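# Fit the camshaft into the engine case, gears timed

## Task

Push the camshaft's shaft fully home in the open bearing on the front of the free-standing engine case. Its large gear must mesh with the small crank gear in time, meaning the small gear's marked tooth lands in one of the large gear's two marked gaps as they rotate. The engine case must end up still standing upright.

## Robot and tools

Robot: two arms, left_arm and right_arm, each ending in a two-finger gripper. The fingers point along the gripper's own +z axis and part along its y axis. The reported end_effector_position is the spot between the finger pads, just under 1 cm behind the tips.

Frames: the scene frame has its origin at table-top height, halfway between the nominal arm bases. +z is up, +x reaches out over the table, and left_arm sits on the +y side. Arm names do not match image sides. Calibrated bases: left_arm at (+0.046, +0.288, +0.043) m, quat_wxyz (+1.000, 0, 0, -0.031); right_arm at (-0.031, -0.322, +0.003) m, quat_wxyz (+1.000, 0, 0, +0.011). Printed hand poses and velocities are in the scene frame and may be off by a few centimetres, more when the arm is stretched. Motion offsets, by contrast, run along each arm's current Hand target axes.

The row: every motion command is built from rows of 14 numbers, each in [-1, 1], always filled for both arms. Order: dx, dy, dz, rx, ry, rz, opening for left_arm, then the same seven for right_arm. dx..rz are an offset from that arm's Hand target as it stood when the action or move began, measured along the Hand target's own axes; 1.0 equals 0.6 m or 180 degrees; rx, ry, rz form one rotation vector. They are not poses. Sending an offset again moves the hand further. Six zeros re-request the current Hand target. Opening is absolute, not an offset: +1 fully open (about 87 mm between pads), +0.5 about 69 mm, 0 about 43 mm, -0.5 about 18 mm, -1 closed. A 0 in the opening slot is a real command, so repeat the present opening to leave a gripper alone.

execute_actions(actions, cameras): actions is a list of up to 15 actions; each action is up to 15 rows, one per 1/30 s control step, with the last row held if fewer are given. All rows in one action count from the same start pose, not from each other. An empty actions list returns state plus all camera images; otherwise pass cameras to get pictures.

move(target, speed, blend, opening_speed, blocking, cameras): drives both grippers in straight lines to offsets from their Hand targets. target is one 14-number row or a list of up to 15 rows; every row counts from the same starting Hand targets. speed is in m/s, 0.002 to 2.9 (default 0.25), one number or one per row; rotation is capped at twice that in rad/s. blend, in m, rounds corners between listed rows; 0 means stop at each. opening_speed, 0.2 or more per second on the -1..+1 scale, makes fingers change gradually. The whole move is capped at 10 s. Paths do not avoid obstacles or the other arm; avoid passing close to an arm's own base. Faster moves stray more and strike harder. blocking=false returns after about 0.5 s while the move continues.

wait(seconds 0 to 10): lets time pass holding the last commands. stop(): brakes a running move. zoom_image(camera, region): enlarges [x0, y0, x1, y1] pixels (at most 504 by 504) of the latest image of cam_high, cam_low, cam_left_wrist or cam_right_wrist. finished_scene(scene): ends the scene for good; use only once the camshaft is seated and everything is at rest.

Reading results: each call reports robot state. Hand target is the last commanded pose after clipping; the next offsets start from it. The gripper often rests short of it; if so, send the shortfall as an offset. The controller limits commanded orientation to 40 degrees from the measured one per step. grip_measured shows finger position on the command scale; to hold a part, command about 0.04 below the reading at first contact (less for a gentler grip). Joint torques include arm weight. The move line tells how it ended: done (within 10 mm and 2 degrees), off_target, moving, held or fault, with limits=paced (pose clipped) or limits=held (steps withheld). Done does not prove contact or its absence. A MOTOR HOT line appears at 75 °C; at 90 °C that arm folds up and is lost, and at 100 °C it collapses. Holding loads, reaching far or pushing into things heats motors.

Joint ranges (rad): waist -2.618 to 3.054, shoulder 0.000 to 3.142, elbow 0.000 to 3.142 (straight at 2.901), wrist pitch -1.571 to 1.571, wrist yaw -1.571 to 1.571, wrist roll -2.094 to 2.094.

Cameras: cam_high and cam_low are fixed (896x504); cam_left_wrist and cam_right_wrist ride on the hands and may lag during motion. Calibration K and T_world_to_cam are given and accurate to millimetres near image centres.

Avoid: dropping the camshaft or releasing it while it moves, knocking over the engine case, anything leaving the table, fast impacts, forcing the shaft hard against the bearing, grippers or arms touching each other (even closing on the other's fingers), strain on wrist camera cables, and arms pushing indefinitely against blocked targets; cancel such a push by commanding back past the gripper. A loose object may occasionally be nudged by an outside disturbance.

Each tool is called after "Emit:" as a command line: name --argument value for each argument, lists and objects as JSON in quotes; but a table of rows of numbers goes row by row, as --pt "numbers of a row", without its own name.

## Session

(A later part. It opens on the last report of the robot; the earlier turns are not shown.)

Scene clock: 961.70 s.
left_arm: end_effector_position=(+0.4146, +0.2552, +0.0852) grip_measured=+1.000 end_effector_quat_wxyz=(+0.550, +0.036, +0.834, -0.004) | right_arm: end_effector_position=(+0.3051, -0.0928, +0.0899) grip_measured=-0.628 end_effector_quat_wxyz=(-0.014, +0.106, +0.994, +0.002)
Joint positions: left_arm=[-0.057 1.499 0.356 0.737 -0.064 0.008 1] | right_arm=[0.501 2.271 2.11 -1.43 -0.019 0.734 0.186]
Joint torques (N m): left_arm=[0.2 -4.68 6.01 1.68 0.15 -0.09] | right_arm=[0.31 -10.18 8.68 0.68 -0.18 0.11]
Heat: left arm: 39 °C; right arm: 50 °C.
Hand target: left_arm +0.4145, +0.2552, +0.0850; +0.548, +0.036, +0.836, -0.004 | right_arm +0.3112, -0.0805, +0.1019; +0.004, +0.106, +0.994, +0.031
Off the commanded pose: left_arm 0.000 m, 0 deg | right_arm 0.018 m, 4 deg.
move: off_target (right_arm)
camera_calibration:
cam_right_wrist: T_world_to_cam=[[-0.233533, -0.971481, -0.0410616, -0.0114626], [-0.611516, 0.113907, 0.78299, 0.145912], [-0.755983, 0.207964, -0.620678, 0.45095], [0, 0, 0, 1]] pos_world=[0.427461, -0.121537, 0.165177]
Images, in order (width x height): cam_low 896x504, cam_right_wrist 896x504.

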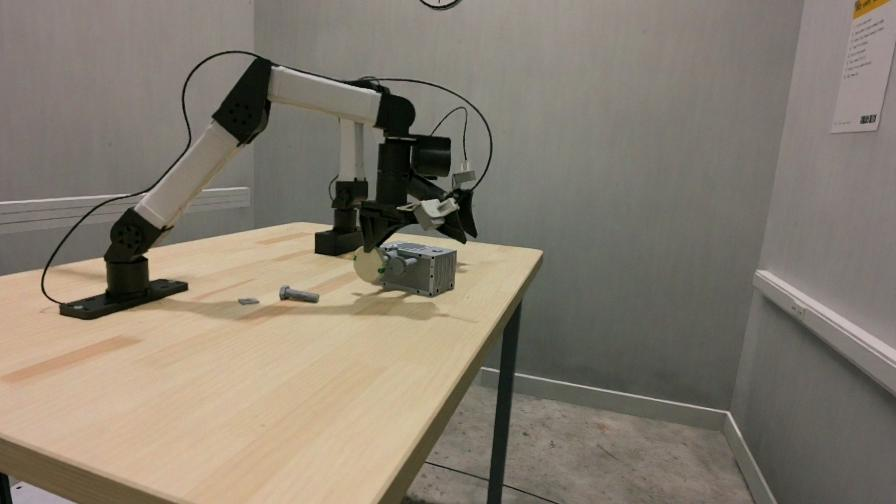

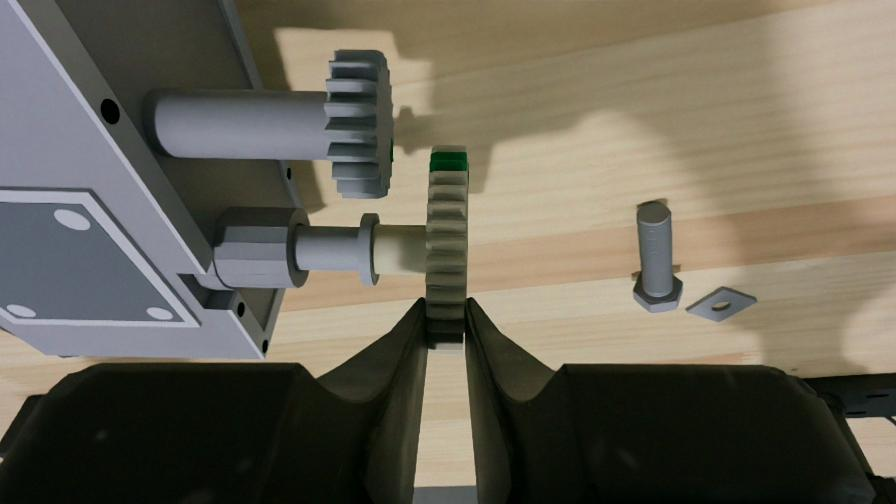

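Emit:
move --pt "0 0 0 0 0 0 1 0.010 0.006 0 0 -0.008 0 -0.85" --pt "0 0 0 0 0 0 1 0 0.010 0.012 0 -0.015 0 -0.85" --pt "0 0 0 0 0 0 1 -0.010 0.013 0 0 0 0 -0.85" --pt "0 0 0 0 0 0 1 0 0.016 -0.012 0 -0.015 0 -0.85" --pt "0 0 0 0 0 0 1 0.010 0.018 0 0 -0.008 0 -0.85" --pt "0 0 0 0 0 0 1 0.001 0.018 0 0 -0.008 0 -0.85" --speed 0.03 --blend 0.003 --cameras '["cam_low","cam_right_wrist"]'

Emit:
zoom_image --camera "cam_low" --region '[340, 230, 440, 300]'

Emit:
zoom_image --camera "cam_right_wrist" --region '[150, 20, 490, 360]'

Scene clock: 976.17 s.
left_arm: end_effector_position=(+0.4146, +0.2552, +0.0852) grip_measured=+1.000 end_effector_quat_wxyz=(+0.550, +0.036, +0.834, -0.004) | right_arm: end_effector_position=(+0.3052, -0.0801, +0.0887) grip_measured=-0.628 end_effector_quat_wxyz=(-0.007, +0.107, +0.994, +0.001)
Joint positions: left_arm=[-0.057 1.499 0.356 0.737 -0.064 0.008 1] | right_arm=[0.529 2.291 2.141 -1.43 -0.01 0.764 0.186]
Joint torques (N m): left_arm=[0.28 -4.63 6.16 1.65 0.14 -0.09] | right_arm=[0.16 -10.82 8.43 0.76 -0.07 0.06]
Heat: left arm: 39 °C; right arm: 52 °C.
Hand target: left_arm +0.4145, +0.2552, +0.0850; +0.548, +0.036, +0.836, -0.004 | right_arm +0.3128, -0.0698, +0.1026; +0.017, +0.106, +0.994, +0.029
Off the commanded pose: left_arm 0.000 m, 0 deg | right_arm 0.019 m, 4 deg.
move: off_target (right_arm); blend cut to 0.0027 m at target 5
camera_calibration:
cam_right_wrist: T_world_to_cam=[[-0.235069, -0.971063, -0.0421715, 0.00136096], [-0.622328, 0.117038, 0.773957, 0.14978], [-0.746626, 0.208178, -0.631832, 0.445896], [0, 0, 0, 1]] pos_world=[0.426449, -0.109034, 0.165866]
Images, in order (width x height): cam_low 896x504, cam_right_wrist 896x504.

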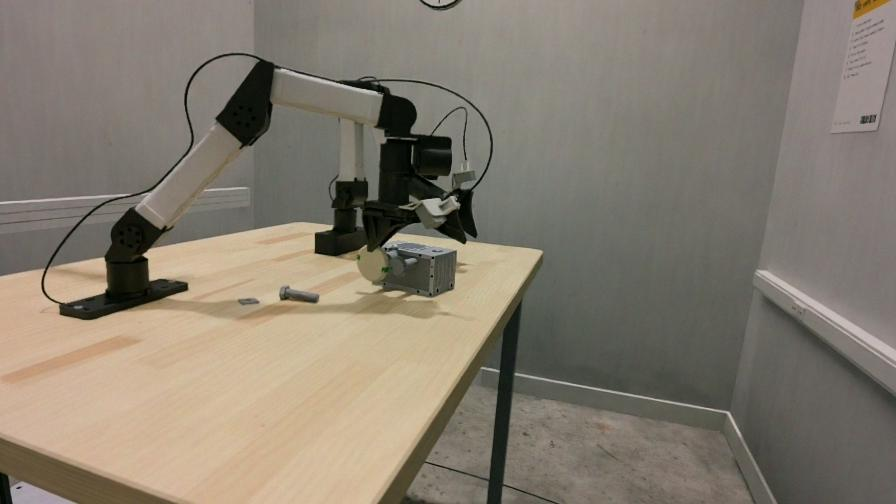

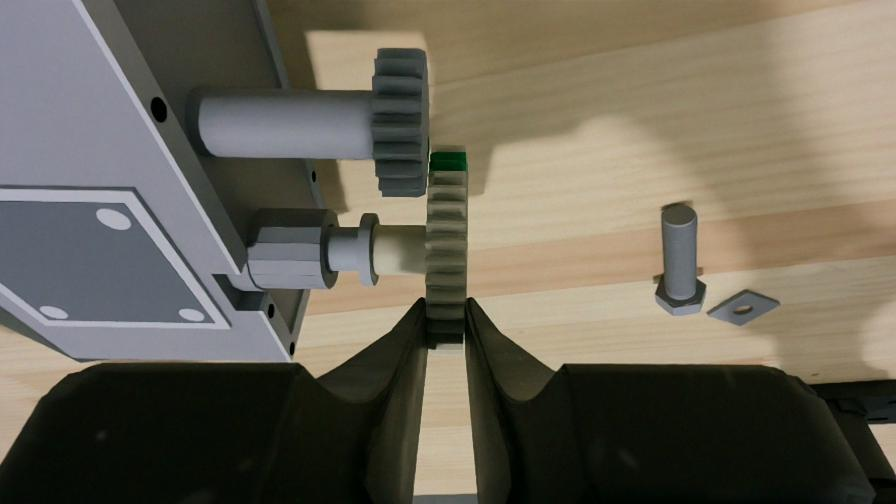

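Scaled by 5.040 from the camera's 896x504 image, which has a finer 1280x720 frame.

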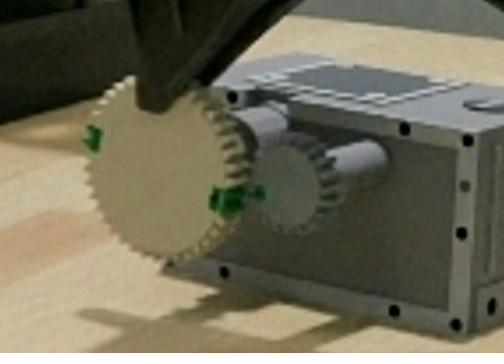

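Scaled by 1.482 from the camera's 896x504 image, which has a finer 1280x720 frame.

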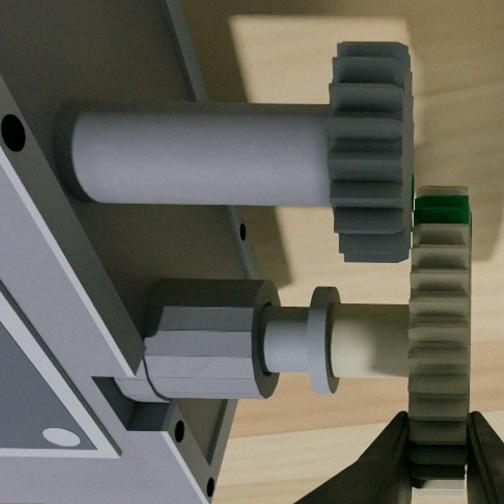

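Emit:
move --pt "0 0 0 0 0 0 1 0.005 0.004 0 0 -0.010 0 -0.85" --pt "0 0 0 0 0 0 1 0 0.007 0.006 0 0.008 0 -0.85" --pt "0 0 0 0 0 0 1 -0.005 0.009 0 0 -0.014 0 -0.85" --pt "0 0 0 0 0 0 1 0 0.011 -0.006 0 0.012 0 -0.85" --pt "0 0 0 0 0 0 1 0.005 0.012 0 0 -0.014 0 -0.85" --pt "0 0 0 0 0 0 1 0.0 0.012 0 0 -0.002 0 -0.85" --speed 0.02 --blend 0.002 --cameras '["cam_low","cam_right_wrist"]'

Emit:
zoom_image --camera "cam_low" --region '[340, 230, 440, 300]'

Emit:
zoom_image --camera "cam_right_wrist" --region '[250, 20, 490, 360]'

Scene clock: 998.00 s.
left_arm: end_effector_position=(+0.4146, +0.2552, +0.0852) grip_measured=+1.000 end_effector_quat_wxyz=(+0.550, +0.036, +0.834, -0.004) | right_arm: end_effector_position=(+0.3059, -0.0752, +0.0897) grip_measured=-0.628 end_effector_quat_wxyz=(+0.005, +0.107, +0.994, -0.003)
Joint positions: left_arm=[-0.057 1.499 0.356 0.737 -0.064 0.008 1] | right_arm=[0.546 2.293 2.152 -1.427 0.011 0.783 0.186]
Joint torques (N m): left_arm=[0.32 -4.71 6.09 1.65 0.11 -0.06] | right_arm=[-0.16 -9.43 10.8 0.63 -0.23 0]
Heat: left arm: 39 °C; right arm: 52 °C.
Hand target: left_arm +0.4145, +0.2552, +0.0850; +0.548, +0.036, +0.836, -0.004 | right_arm +0.3143, -0.0629, +0.1030; +0.020, +0.106, +0.994, +0.029
Off the commanded pose: left_arm 0.000 m, 0 deg | right_arm 0.020 m, 4 deg.
move: off_target (right_arm)
camera_calibration:
cam_right_wrist: T_world_to_cam=[[-0.235578, -0.971199, -0.0357114, 0.00603411], [-0.638937, 0.127086, 0.758688, 0.156153], [-0.732299, 0.201548, -0.650474, 0.442768], [0, 0, 0, 1]] pos_world=[0.425432, -0.103223, 0.169753]
Images, in order (width x height): cam_low 896x504, cam_right_wrist 896x504.

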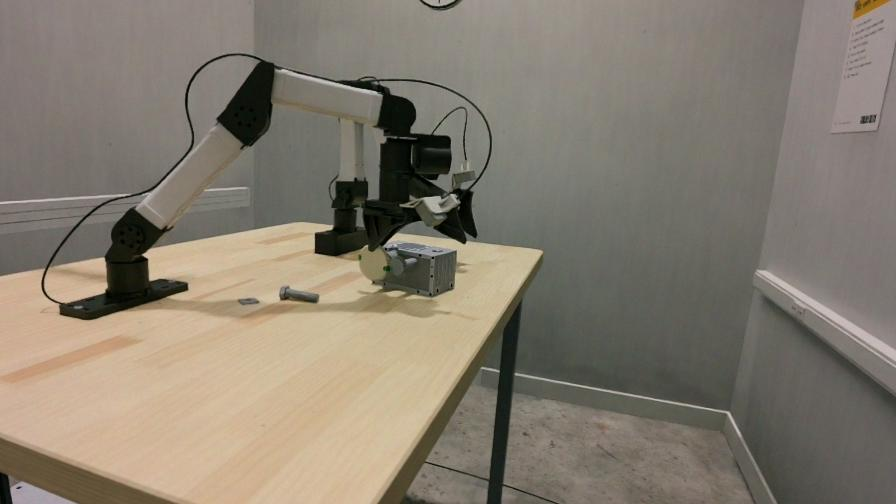

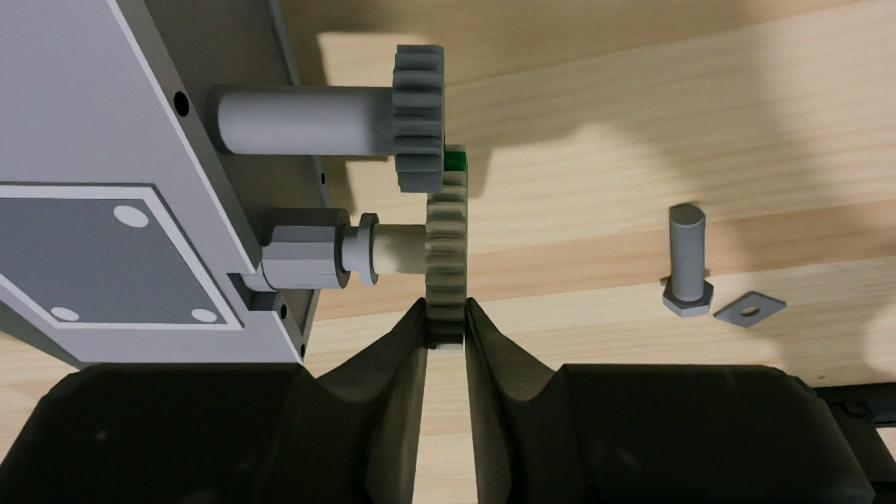

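Scaled by 5.040 from the camera's 896x504 image, which has a finer 1280x720 frame.

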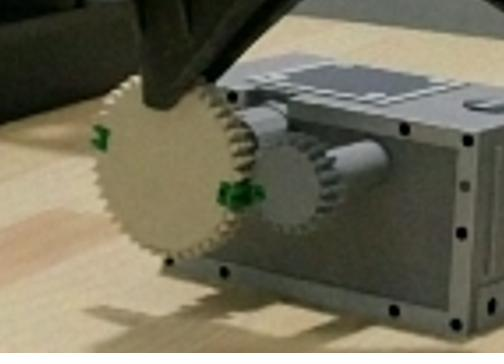

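Scaled by 1.482 from the camera's 896x504 image, which has a finer 1280x720 frame.

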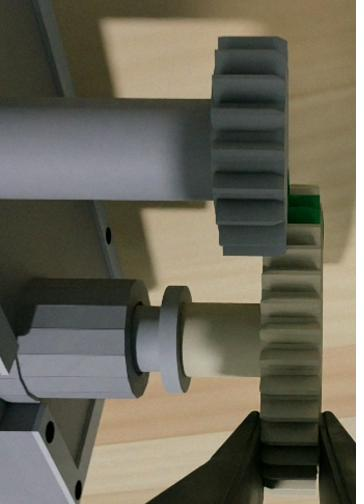

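Emit:
move --pt "0 0 0 0 0 0 1 0.005 0.004 0 0 -0.006 0 -0.85" --pt "0 0 0 0 0 0 1 0 0.007 0.006 0 0.006 0 -0.85" --pt "0 0 0 0 0 0 1 -0.005 0.009 0 0 -0.006 0 -0.85" --pt "0 0 0 0 0 0 1 0 0.011 -0.006 0 0.006 0 -0.85" --pt "0 0 0 0 0 0 1 0.0 0.012 0 0 0 0 -0.85" --speed 0.02 --blend 0.002 --cameras '["cam_low","cam_right_wrist"]'

Emit:
zoom_image --camera "cam_low" --region '[350, 240, 430, 300]'

Emit:
zoom_image --camera "cam_right_wrist" --region '[250, 20, 490, 360]'

Scene clock: 1015.57 s.
left_arm: end_effector_position=(+0.4146, +0.2552, +0.0852) grip_measured=+1.000 end_effector_quat_wxyz=(+0.550, +0.036, +0.834, -0.004) | right_arm: end_effector_position=(+0.3066, -0.0724, +0.0901) grip_measured=-0.628 end_effector_quat_wxyz=(-0.007, +0.107, +0.994, -0.011)
Joint positions: left_arm=[-0.057 1.499 0.356 0.737 -0.064 0.008 1] | right_arm=[0.55 2.343 2.237 -1.488 0.008 0.784 0.186]
Joint torques (N m): left_arm=[0.06 -4.57 6.11 1.65 0.15 -0.11] | right_arm=[0.47 -11.02 8.38 0.95 -0.19 0.1]
Heat: left arm: 39 °C; right arm: 52 °C.
Hand target: left_arm +0.4145, +0.2552, +0.0850; +0.548, +0.036, +0.836, -0.004 | right_arm +0.3159, -0.0558, +0.1035; +0.020, +0.106, +0.994, +0.029
Off the commanded pose: left_arm 0.000 m, 0 deg | right_arm 0.023 m, 5 deg.
move: off_target (right_arm)
camera_calibration:
cam_right_wrist: T_world_to_cam=[[-0.234823, -0.971862, -0.0185267, 0.00700257], [-0.620239, 0.135133, 0.772685, 0.149441], [-0.74844, 0.192935, -0.634519, 0.445884], [0, 0, 0, 1]] pos_world=[0.428051, -0.0994158, 0.167581]
Images, in order (width x height): cam_low 896x504, cam_right_wrist 896x504.

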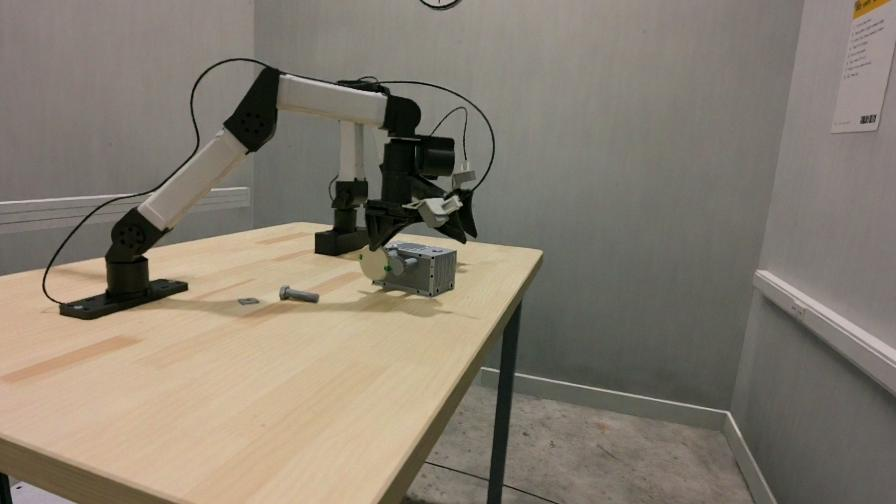

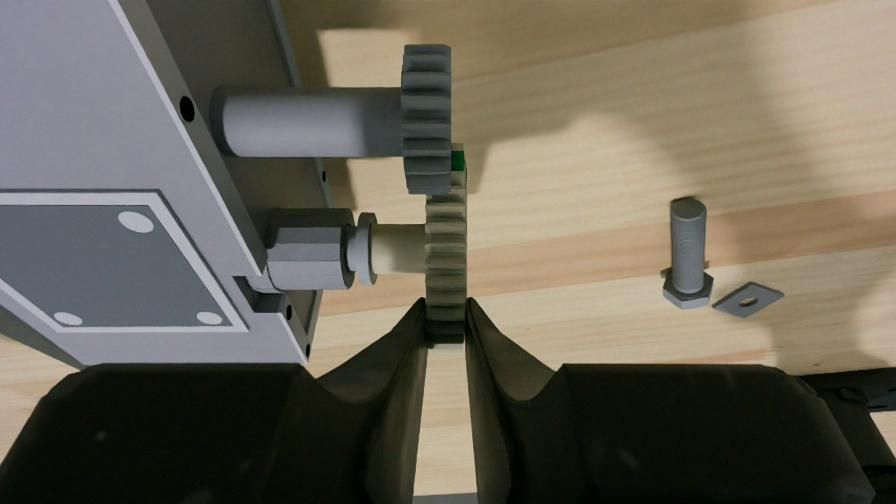

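Scaled by 6.300 from the camera's 896x504 image, which has a finer 1280x720 frame.

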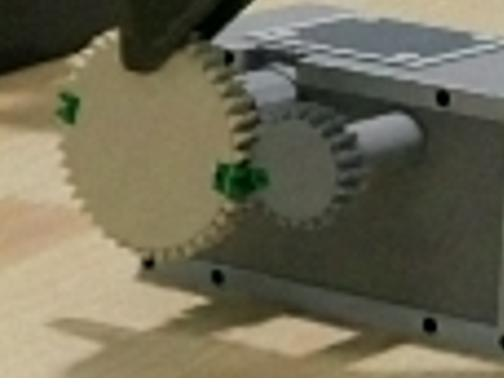

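Scaled by 1.482 from the camera's 896x504 image, which has a finer 1280x720 frame.

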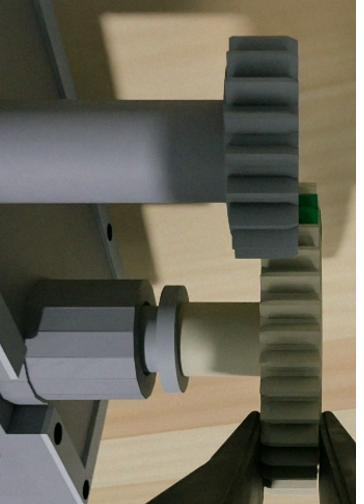

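Emit:
move --pt "0 0 0 0 0 0 1 0.006 0.004 0 0 -0.004 0 -0.85" --pt "0 0 0 0 0 0 1 0 0.007 0.008 0 0.004 0 -0.85" --pt "0 0 0 0 0 0 1 -0.006 0.009 0 0 -0.004 0 -0.85" --pt "0 0 0 0 0 0 1 0 0.011 -0.010 0 0.004 0 -0.85" --pt "0 0 0 0 0 0 1 0.0 0.012 0 0 0 0 -0.85" --speed 0.02 --blend 0.002 --cameras '["cam_low","cam_high","cam_right_wrist"]'

Emit:
zoom_image --camera "cam_low" --region '[350, 240, 430, 300]'

Emit:
zoom_image --camera "cam_right_wrist" --region '[250, 20, 490, 360]'

Scene clock: 1029.60 s.
left_arm: end_effector_position=(+0.4146, +0.2552, +0.0852) grip_measured=+1.000 end_effector_quat_wxyz=(+0.550, +0.036, +0.834, -0.004) | right_arm: end_effector_position=(+0.3065, -0.0720, +0.0904) grip_measured=-0.628 end_effector_quat_wxyz=(-0.014, +0.107, +0.994, -0.017)
Joint positions: left_arm=[-0.057 1.499 0.356 0.737 -0.064 0.008 1] | right_arm=[0.551 2.375 2.291 -1.53 0.009 0.786 0.186]
Joint torques (N m): left_arm=[0.2 -4.66 6.17 1.63 0.13 -0.11] | right_arm=[1.25 -11.15 8.77 1.06 -0.21 0.2]
Heat: left arm: 39 °C; right arm: 54 °C.
Hand target: left_arm +0.4145, +0.2552, +0.0850; +0.548, +0.036, +0.836, -0.004 | right_arm +0.3174, -0.0488, +0.1039; +0.019, +0.106, +0.994, +0.029
Off the commanded pose: left_arm 0.000 m, 0 deg | right_arm 0.029 m, 7 deg.
move: off_target (right_arm)
camera_calibration:
cam_right_wrist: T_world_to_cam=[[-0.235387, -0.971895, -0.0036821, 0.00620821], [-0.607579, 0.144192, 0.781061, 0.145238], [-0.758578, 0.186088, -0.624444, 0.447626], [0, 0, 0, 1]] pos_world=[0.429264, -0.0982065, 0.1661]
Images, in order (width x height): cam_high 896x504, cam_low 896x504, cam_right_wrist 896x504.

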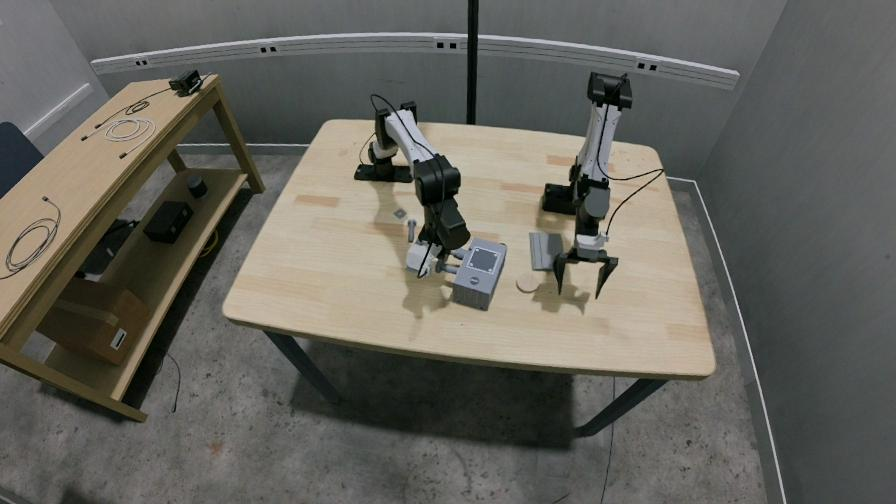

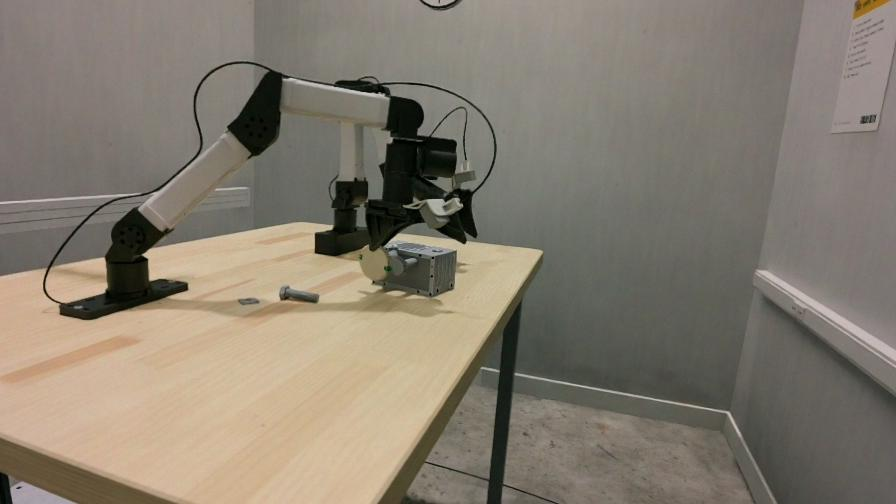

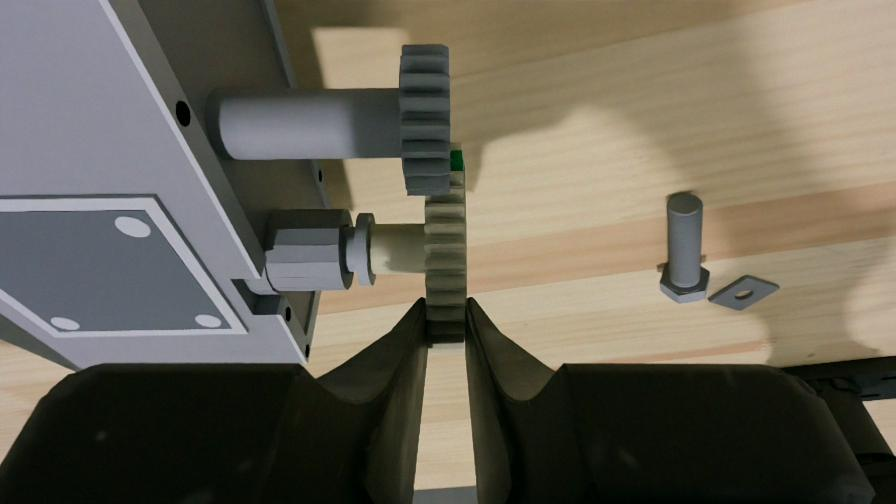

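Scaled by 6.300 from the camera's 896x504 image, which has a finer 1280x720 frame.

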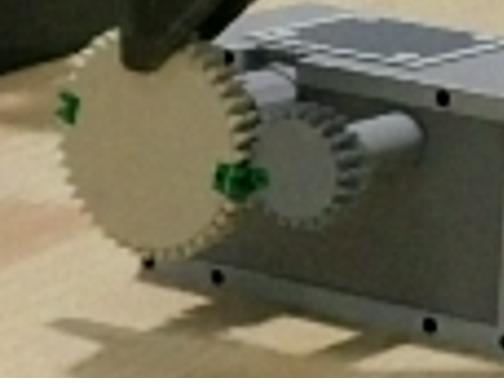

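Scaled by 1.482 from the camera's 896x504 image, which has a finer 1280x720 frame.

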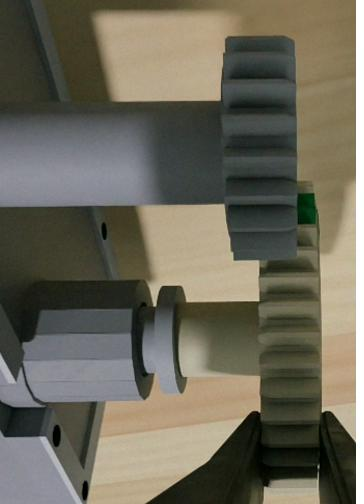

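Emit:
move --pt "0 0 0 0 0 0 1 0 -0.022 0 -0.022 0 0 -0.85" --pt "0 0 0 0 0 0 1 0.008 0.0 0 -0.026 -0.004 0 -0.85" --pt "0 0 0 0 0 0 1 -0.008 0.004 -0.01 -0.03 0.004 0 -0.85" --pt "0 0 0 0 0 0 1 0.008 0.008 0.01 -0.026 -0.004 0 -0.85" --pt "0 0 0 0 0 0 1 -0.008 0.01 0 -0.03 0.004 0 -0.85" --pt "0 0 0 0 0 0 1 0 0.01 0 -0.03 0 0 -0.85" --speed 0.03 --blend 0.002 --cameras '["cam_low","cam_high","cam_right_wrist"]'

Emit:
zoom_image --camera "cam_low" --region '[350, 240, 430, 300]'

Emit:
zoom_image --camera "cam_right_wrist" --region '[250, 20, 490, 360]'

Scene clock: 1060.83 s.
left_arm: end_effector_position=(+0.4146, +0.2552, +0.0852) grip_measured=+1.000 end_effector_quat_wxyz=(+0.550, +0.036, +0.834, -0.004) | right_arm: end_effector_position=(+0.3073, -0.0682, +0.0895) grip_measured=-0.625 end_effector_quat_wxyz=(-0.002, +0.106, +0.994, +0.017)
Joint positions: left_arm=[-0.057 1.499 0.356 0.737 -0.064 0.008 1] | right_arm=[0.542 2.3 2.16 -1.414 -0.03 0.777 0.187]
Joint torques (N m): left_arm=[0.2 -4.64 6.15 1.65 0.14 -0.04] | right_arm=[0.68 -10.96 8.42 1.31 -0.52 0.14]
Heat: left arm: 39 °C; right arm: 53 °C.
Hand target: left_arm +0.4145, +0.2552, +0.0850; +0.548, +0.036, +0.836, -0.004 | right_arm +0.3186, -0.0429, +0.1043; +0.025, +0.105, +0.991, +0.076
Off the commanded pose: left_arm 0.000 m, 0 deg | right_arm 0.031 m, 7 deg.
move: off_target (right_arm)
camera_calibration:
cam_right_wrist: T_world_to_cam=[[-0.234277, -0.969316, -0.074442, 0.0162233], [-0.631439, 0.0934973, 0.769768, 0.150669], [-0.739188, 0.227344, -0.633968, 0.444678], [0, 0, 0, 1]] pos_world=[0.42764, -0.0994567, 0.167139]
Images, in order (width x height): cam_high 896x504, cam_low 896x504, cam_right_wrist 896x504.

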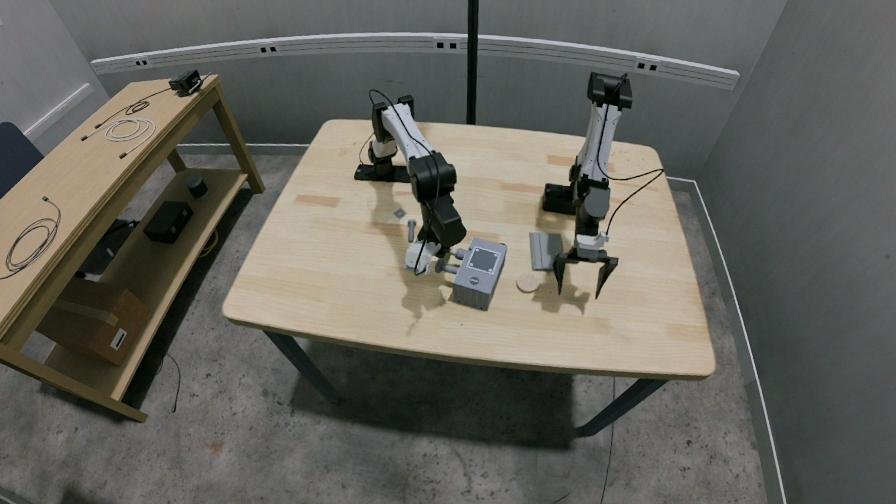

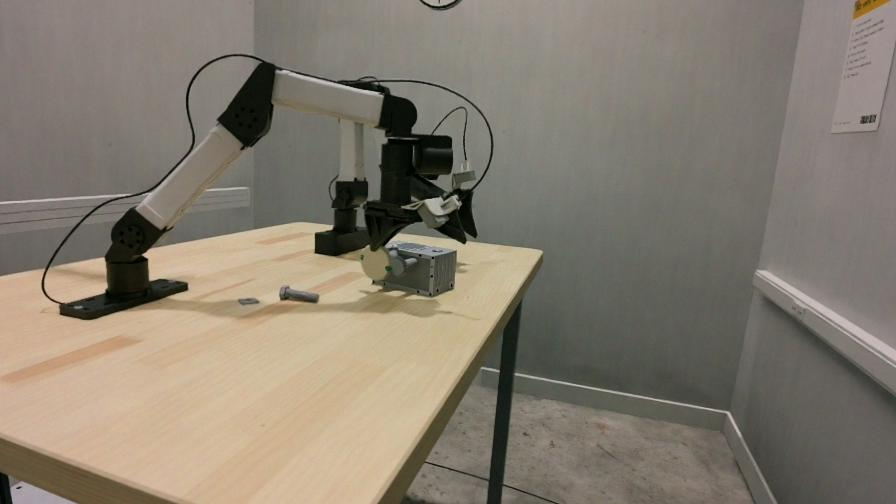

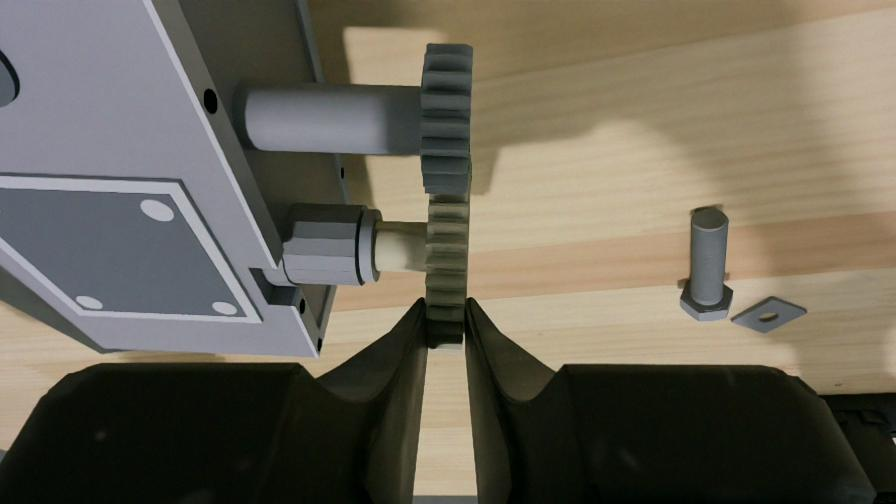

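Scaled by 6.300 from the camera's 896x504 image, which has a finer 1280x720 frame.

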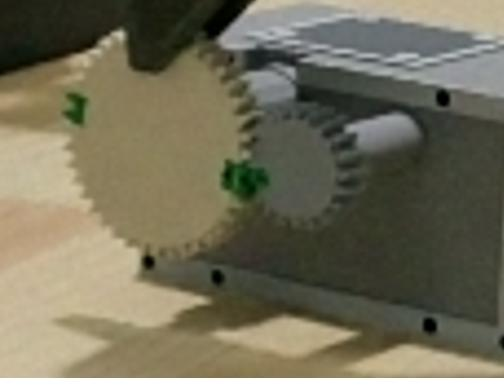

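Scaled by 1.482 from the camera's 896x504 image, which has a finer 1280x720 frame.

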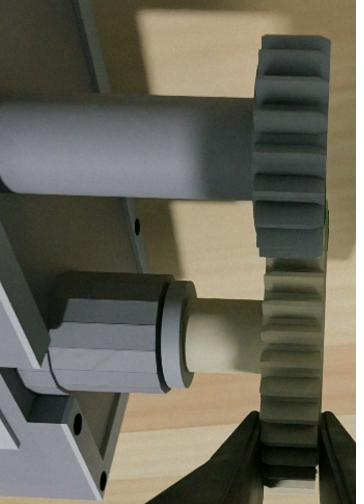

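Emit:
move --pt "0 0 0 0 0 0 1 0.005 -0.038 0.006 0.022 0 0 -0.85" --pt "0 0 0 0 0 0 1 0.005 -0.038 0.006 0.022 0 0 -0.4" --speed 0.04 --opening_speed 0.4 --cameras '["cam_low","cam_right_wrist"]'

Emit:
zoom_image --camera "cam_low" --region '[350, 240, 430, 300]'

Emit:
zoom_image --camera "cam_right_wrist" --region '[250, 20, 530, 360]'

Scene clock: 1075.20 s.
left_arm: end_effector_position=(+0.4146, +0.2552, +0.0852) grip_measured=+1.000 end_effector_quat_wxyz=(+0.550, +0.036, +0.834, -0.004) | right_arm: end_effector_position=(+0.3074, -0.0683, +0.0857) grip_measured=-0.400 end_effector_quat_wxyz=(+0.004, +0.106, +0.994, +0.022)
Joint positions: left_arm=[-0.057 1.499 0.356 0.737 -0.064 0.008 1] | right_arm=[0.542 2.276 2.106 -1.367 -0.029 0.777 0.3]
Joint torques (N m): left_arm=[0.18 -4.53 6.19 1.6 0.18 -0.07] | right_arm=[-0.18 -11.3 6.22 0.83 -0.02 0.02]
Motor temperatures (°C): left_arm=[22 32 33 39 22 22 22] | right_arm=[23 56 46 27 23 24 26]
Heat: left arm: 39 °C; right arm: 56 °C.
Hand target: left_arm +0.4145, +0.2552, +0.0850; +0.548, +0.036, +0.836, -0.004 | right_arm +0.3113, -0.0637, +0.0972; +0.021, +0.106, +0.993, +0.042
Off the commanded pose: left_arm 0.000 m, 0 deg | right_arm 0.013 m, 3 deg.
move: off_target (right_arm); target 2's new opening was sent with right_arm's hand 0.011 m and 3 deg from that target
camera_calibration:
cam_right_wrist: T_world_to_cam=[[-0.233158, -0.968637, -0.0859086, 0.0166105], [-0.642602, 0.0871661, 0.761226, 0.157417], [-0.729863, 0.232691, -0.642772, 0.440631], [0, 0, 0, 1]] pos_world=[0.42663, -0.100163, 0.164822]
Images, in order (width x height): cam_low 896x504, cam_right_wrist 896x504.

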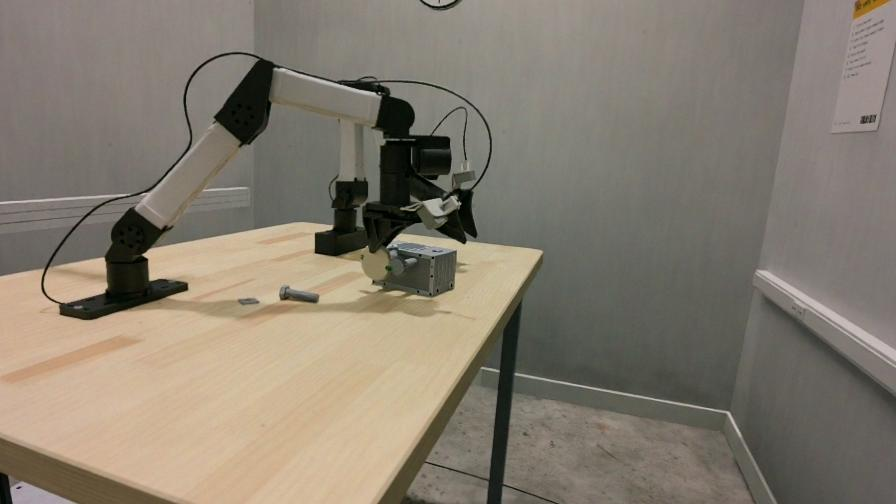

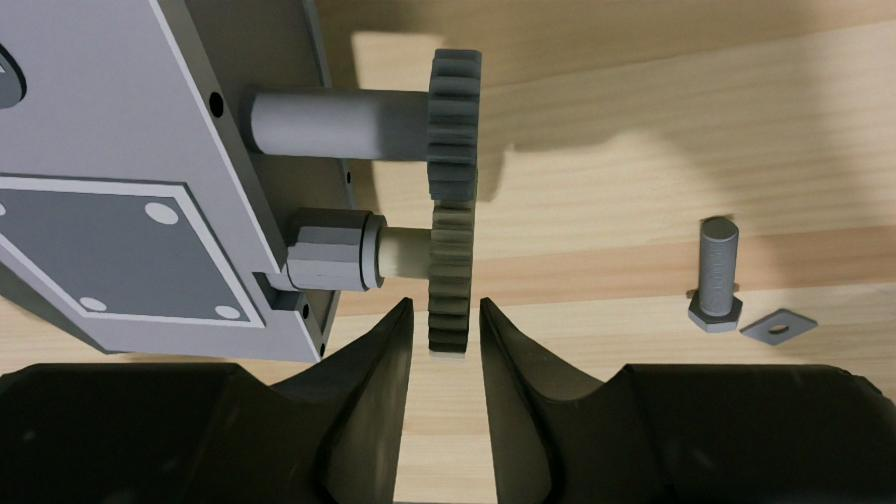

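Scaled by 6.300 from the camera's 896x504 image, which has a finer 1280x720 frame.

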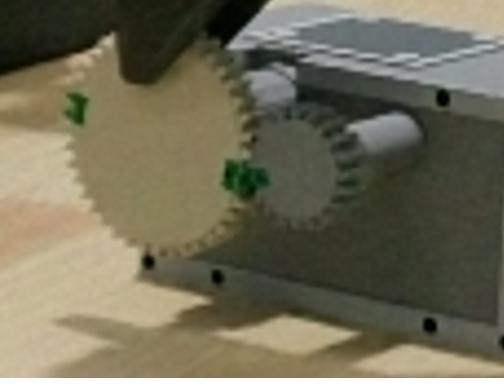

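Scaled by 1.482 from the camera's 896x504 image, which has a finer 1280x720 frame.

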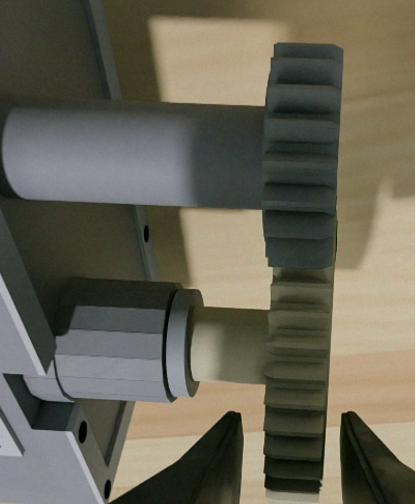

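Emit:
move --pt "0 0 0 0 0 0 1 0 -0.004 -0.06 0 0 0 -0.3" --pt "0 0 0 0 0 0 1 0.02 -0.05 -0.15 0 -0.05 0 -0.3" --speed 0.12 --blend 0.01 --cameras '["cam_high","cam_low","cam_right_wrist"]'

Emit:
zoom_image --camera "cam_low" --region '[350, 230, 470, 310]'

Emit:
zoom_image --camera "cam_high" --region '[420, 230, 510, 310]'

Scene clock: 1085.03 s.
left_arm: end_effector_position=(+0.4146, +0.2552, +0.0852) grip_measured=+1.000 end_effector_quat_wxyz=(+0.550, +0.036, +0.834, -0.004) | right_arm: end_effector_position=(+0.2927, -0.0950, +0.1743) grip_measured=-0.300 end_effector_quat_wxyz=(+0.087, +0.109, +0.990, +0.034)
Joint positions: left_arm=[-0.057 1.499 0.356 0.737 -0.064 0.008 1] | right_arm=[0.542 2.036 2.094 -1.451 0.055 0.777 0.35]
Joint torques (N m): left_arm=[0.27 -4.74 6.16 1.63 0.15 -0.1] | right_arm=[0.4 -9.8 5.91 0.79 0.32 0.08]
Motor temperatures (°C): left_arm=[22 32 33 39 22 22 22] | right_arm=[23 57 46 27 23 24 25]
Heat: left arm: 39 °C; right arm: 57 °C.
Hand target: left_arm +0.4145, +0.2552, +0.0850; +0.548, +0.036, +0.836, -0.004 | right_arm +0.2887, -0.0975, +0.1837; +0.099, +0.109, +0.989, +0.033
Off the commanded pose: left_arm 0.000 m, 0 deg | right_arm 0.011 m, 1 deg.
move: off_target (right_arm)
camera_calibration:
cam_right_wrist: T_world_to_cam=[[-0.223756, -0.96593, -0.130051, 0.000183534], [-0.759135, 0.0890357, 0.644815, 0.137441], [-0.611267, 0.243008, -0.753193, 0.47858], [0, 0, 0, 1]] pos_world=[0.396917, -0.128359, 0.271864]
Images, in order (width x height): cam_high 896x504, cam_low 896x504, cam_right_wrist 896x504.

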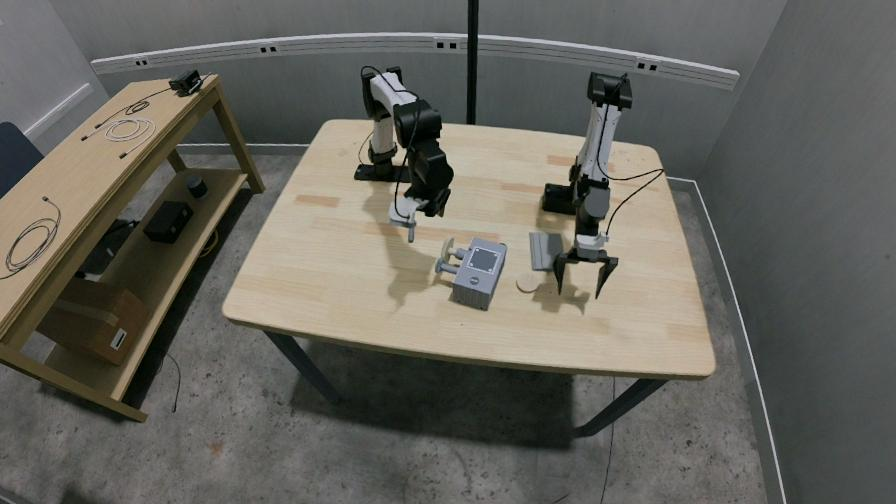

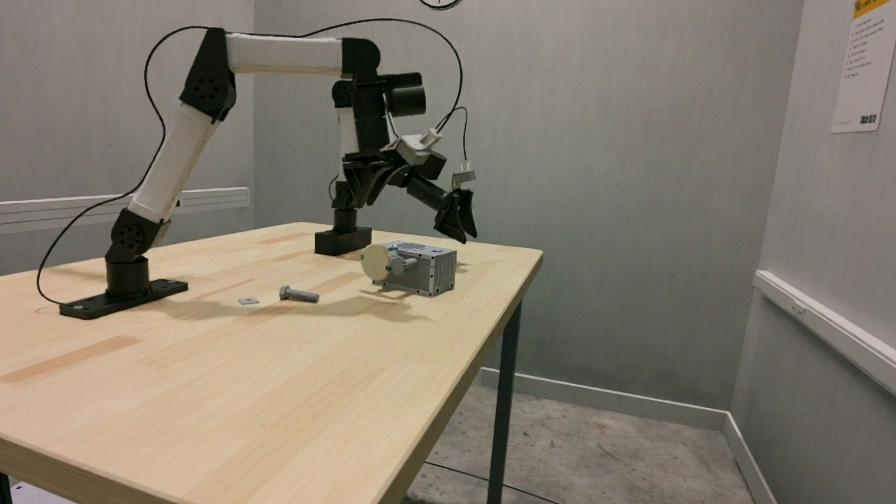

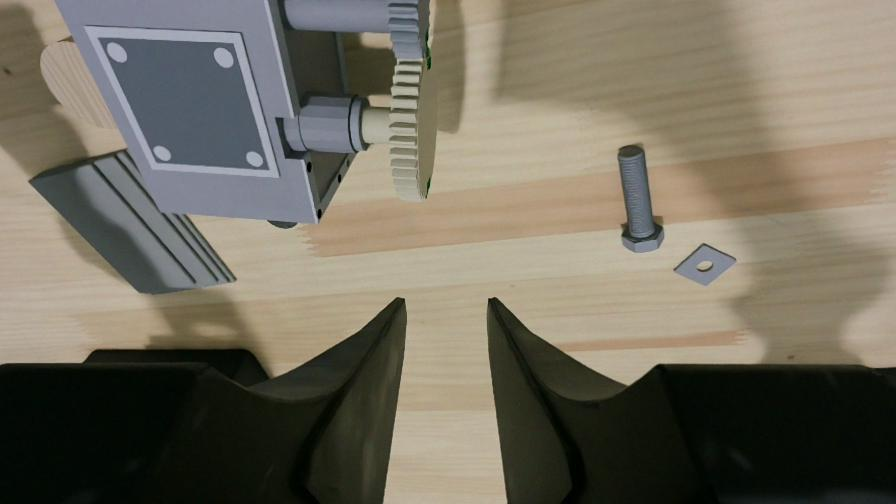

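Scaled by 4.200 from the camera's 896x504 image, which has a finer 1280x720 frame.

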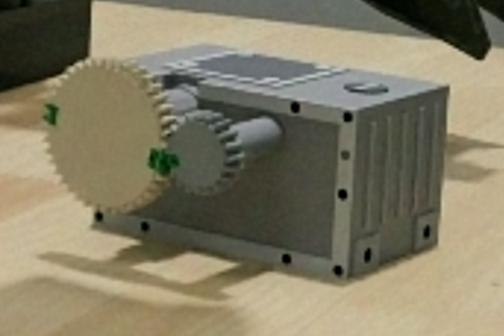

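Scaled by 5.600 from the camera's 896x504 image, which has a finer 1280x720 frame.

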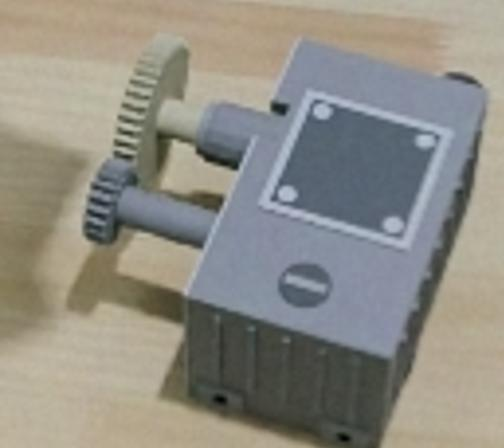

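Emit:
zoom_image --camera "cam_right_wrist" --region '[260, 60, 460, 210]'

Emit:
zoom_image --camera "cam_low" --region '[356, 240, 416, 285]'

Scaled by 2.520 from the camera's 896x504 image, which has a finer 1280x720 frame.

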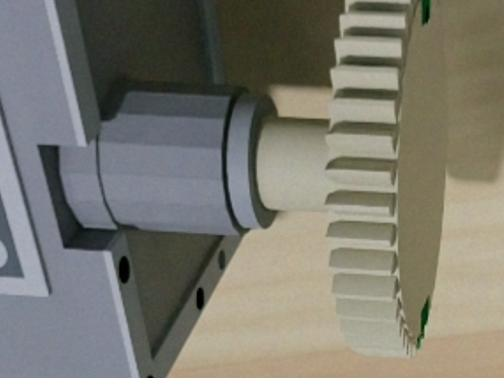

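Scaled by 8.400 from the camera's 896x504 image, which has a finer 1280x720 frame.

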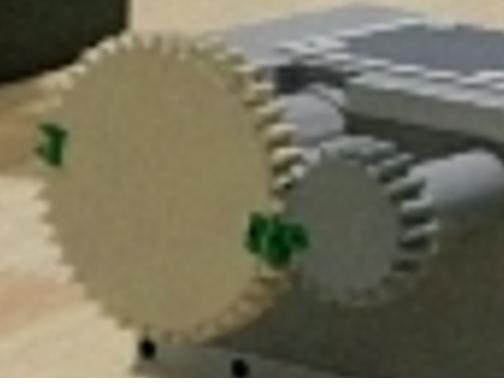

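Emit:
move --pt "0 0 0 0 0 0 1 -0.019 -0.0555 -0.001 0.0277 0 0 -0.3" --pt "0 0 0 0 0 0 1 -0.019 -0.0555 -0.001 0.0277 0 0 -1" --pt "0 0 0 0 0 0 1 0 -0.068 0.178 0.0277 0 0 -1" --speed 0.12 --cameras '["cam_high","cam_low","cam_right_wrist"]'

Emit:
zoom_image --camera "cam_low" --region '[330, 220, 450, 300]'

Scene clock: 1120.80 s.
left_arm: end_effector_position=(+0.4146, +0.2552, +0.0852) grip_measured=+1.000 end_effector_quat_wxyz=(+0.550, +0.036, +0.834, -0.004) | right_arm: end_effector_position=(+0.2940, -0.1304, +0.0680) grip_measured=-0.978 end_effector_quat_wxyz=(+0.071, +0.112, +0.991, -0.017)
Joint positions: left_arm=[-0.057 1.499 0.356 0.737 -0.064 0.008 1] | right_arm=[0.49 2.016 1.644 -1.102 0.11 0.732 0.011]
Joint torques (N m): left_arm=[0.17 -4.59 6.27 1.64 0.11 -0.1] | right_arm=[-0.8 -9.47 6.23 0.98 0.32 -0.08]
Motor temperatures (°C): left_arm=[22 32 33 39 22 22 22] | right_arm=[23 56 44 27 23 24 25]
Heat: left arm: 39 °C; right arm: 56 °C.
Hand target: left_arm +0.4145, +0.2552, +0.0850; +0.548, +0.036, +0.836, -0.004 | right_arm +0.3019, -0.1325, +0.0758; +0.094, +0.113, +0.989, -0.010
Off the commanded pose: left_arm 0.000 m, 0 deg | right_arm 0.011 m, 3 deg.
move: off_target (right_arm); target 2's new opening was sent with right_arm's hand 0.013 m and 1 deg from that target
camera_calibration:
cam_right_wrist: T_world_to_cam=[[-0.241626, -0.969992, -0.0270586, -0.0498739], [-0.729409, 0.163164, 0.664334, 0.209715], [-0.639984, 0.180257, -0.746946, 0.407695], [0, 0, 0, 1]] pos_world=[0.401835, -0.156085, 0.163855]
Images, in order (width x height): cam_high 896x504, cam_low 896x504, cam_right_wrist 896x504.

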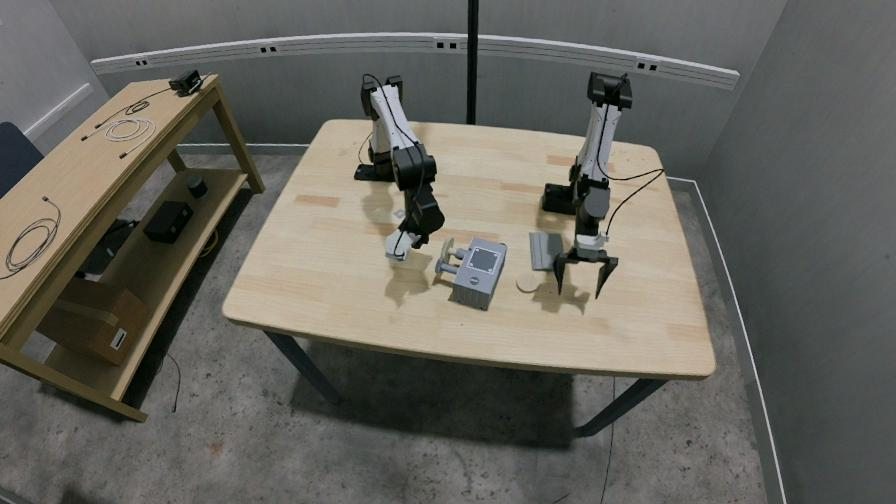

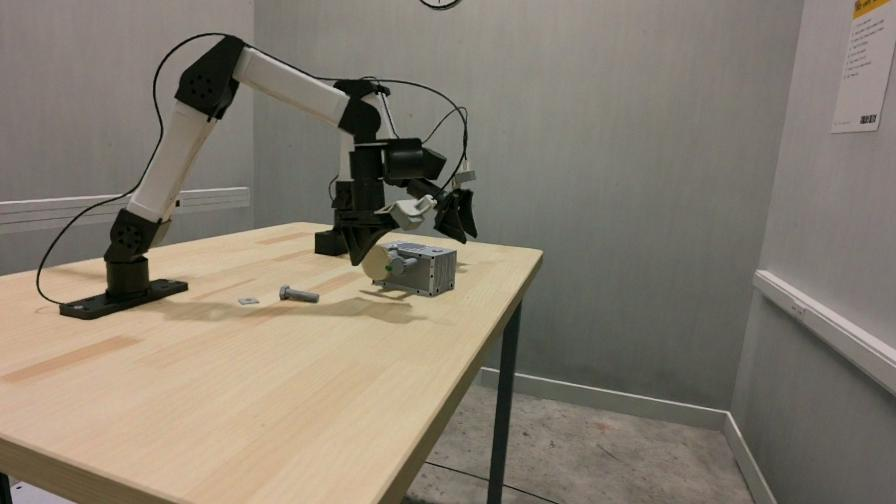

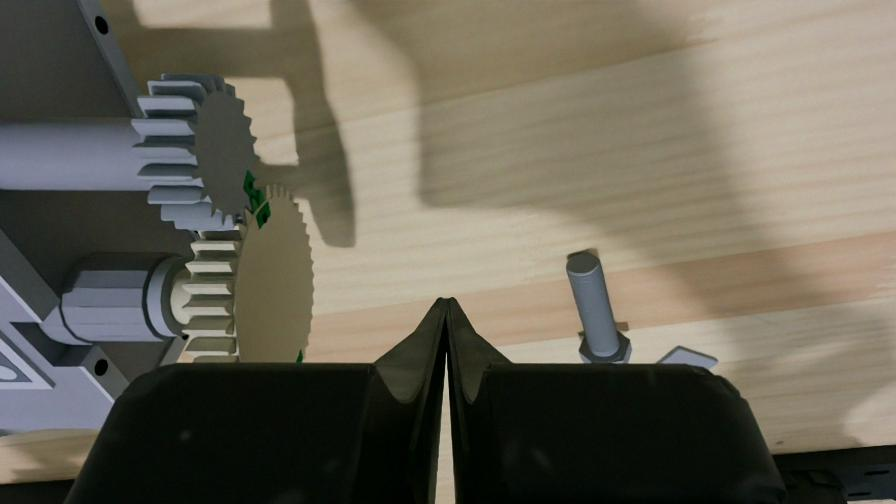

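Scaled by 4.200 from the camera's 896x504 image, which has a finer 1280x720 frame.

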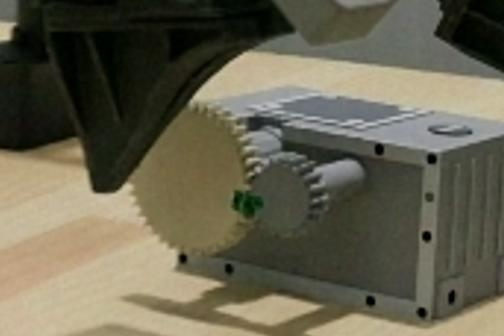

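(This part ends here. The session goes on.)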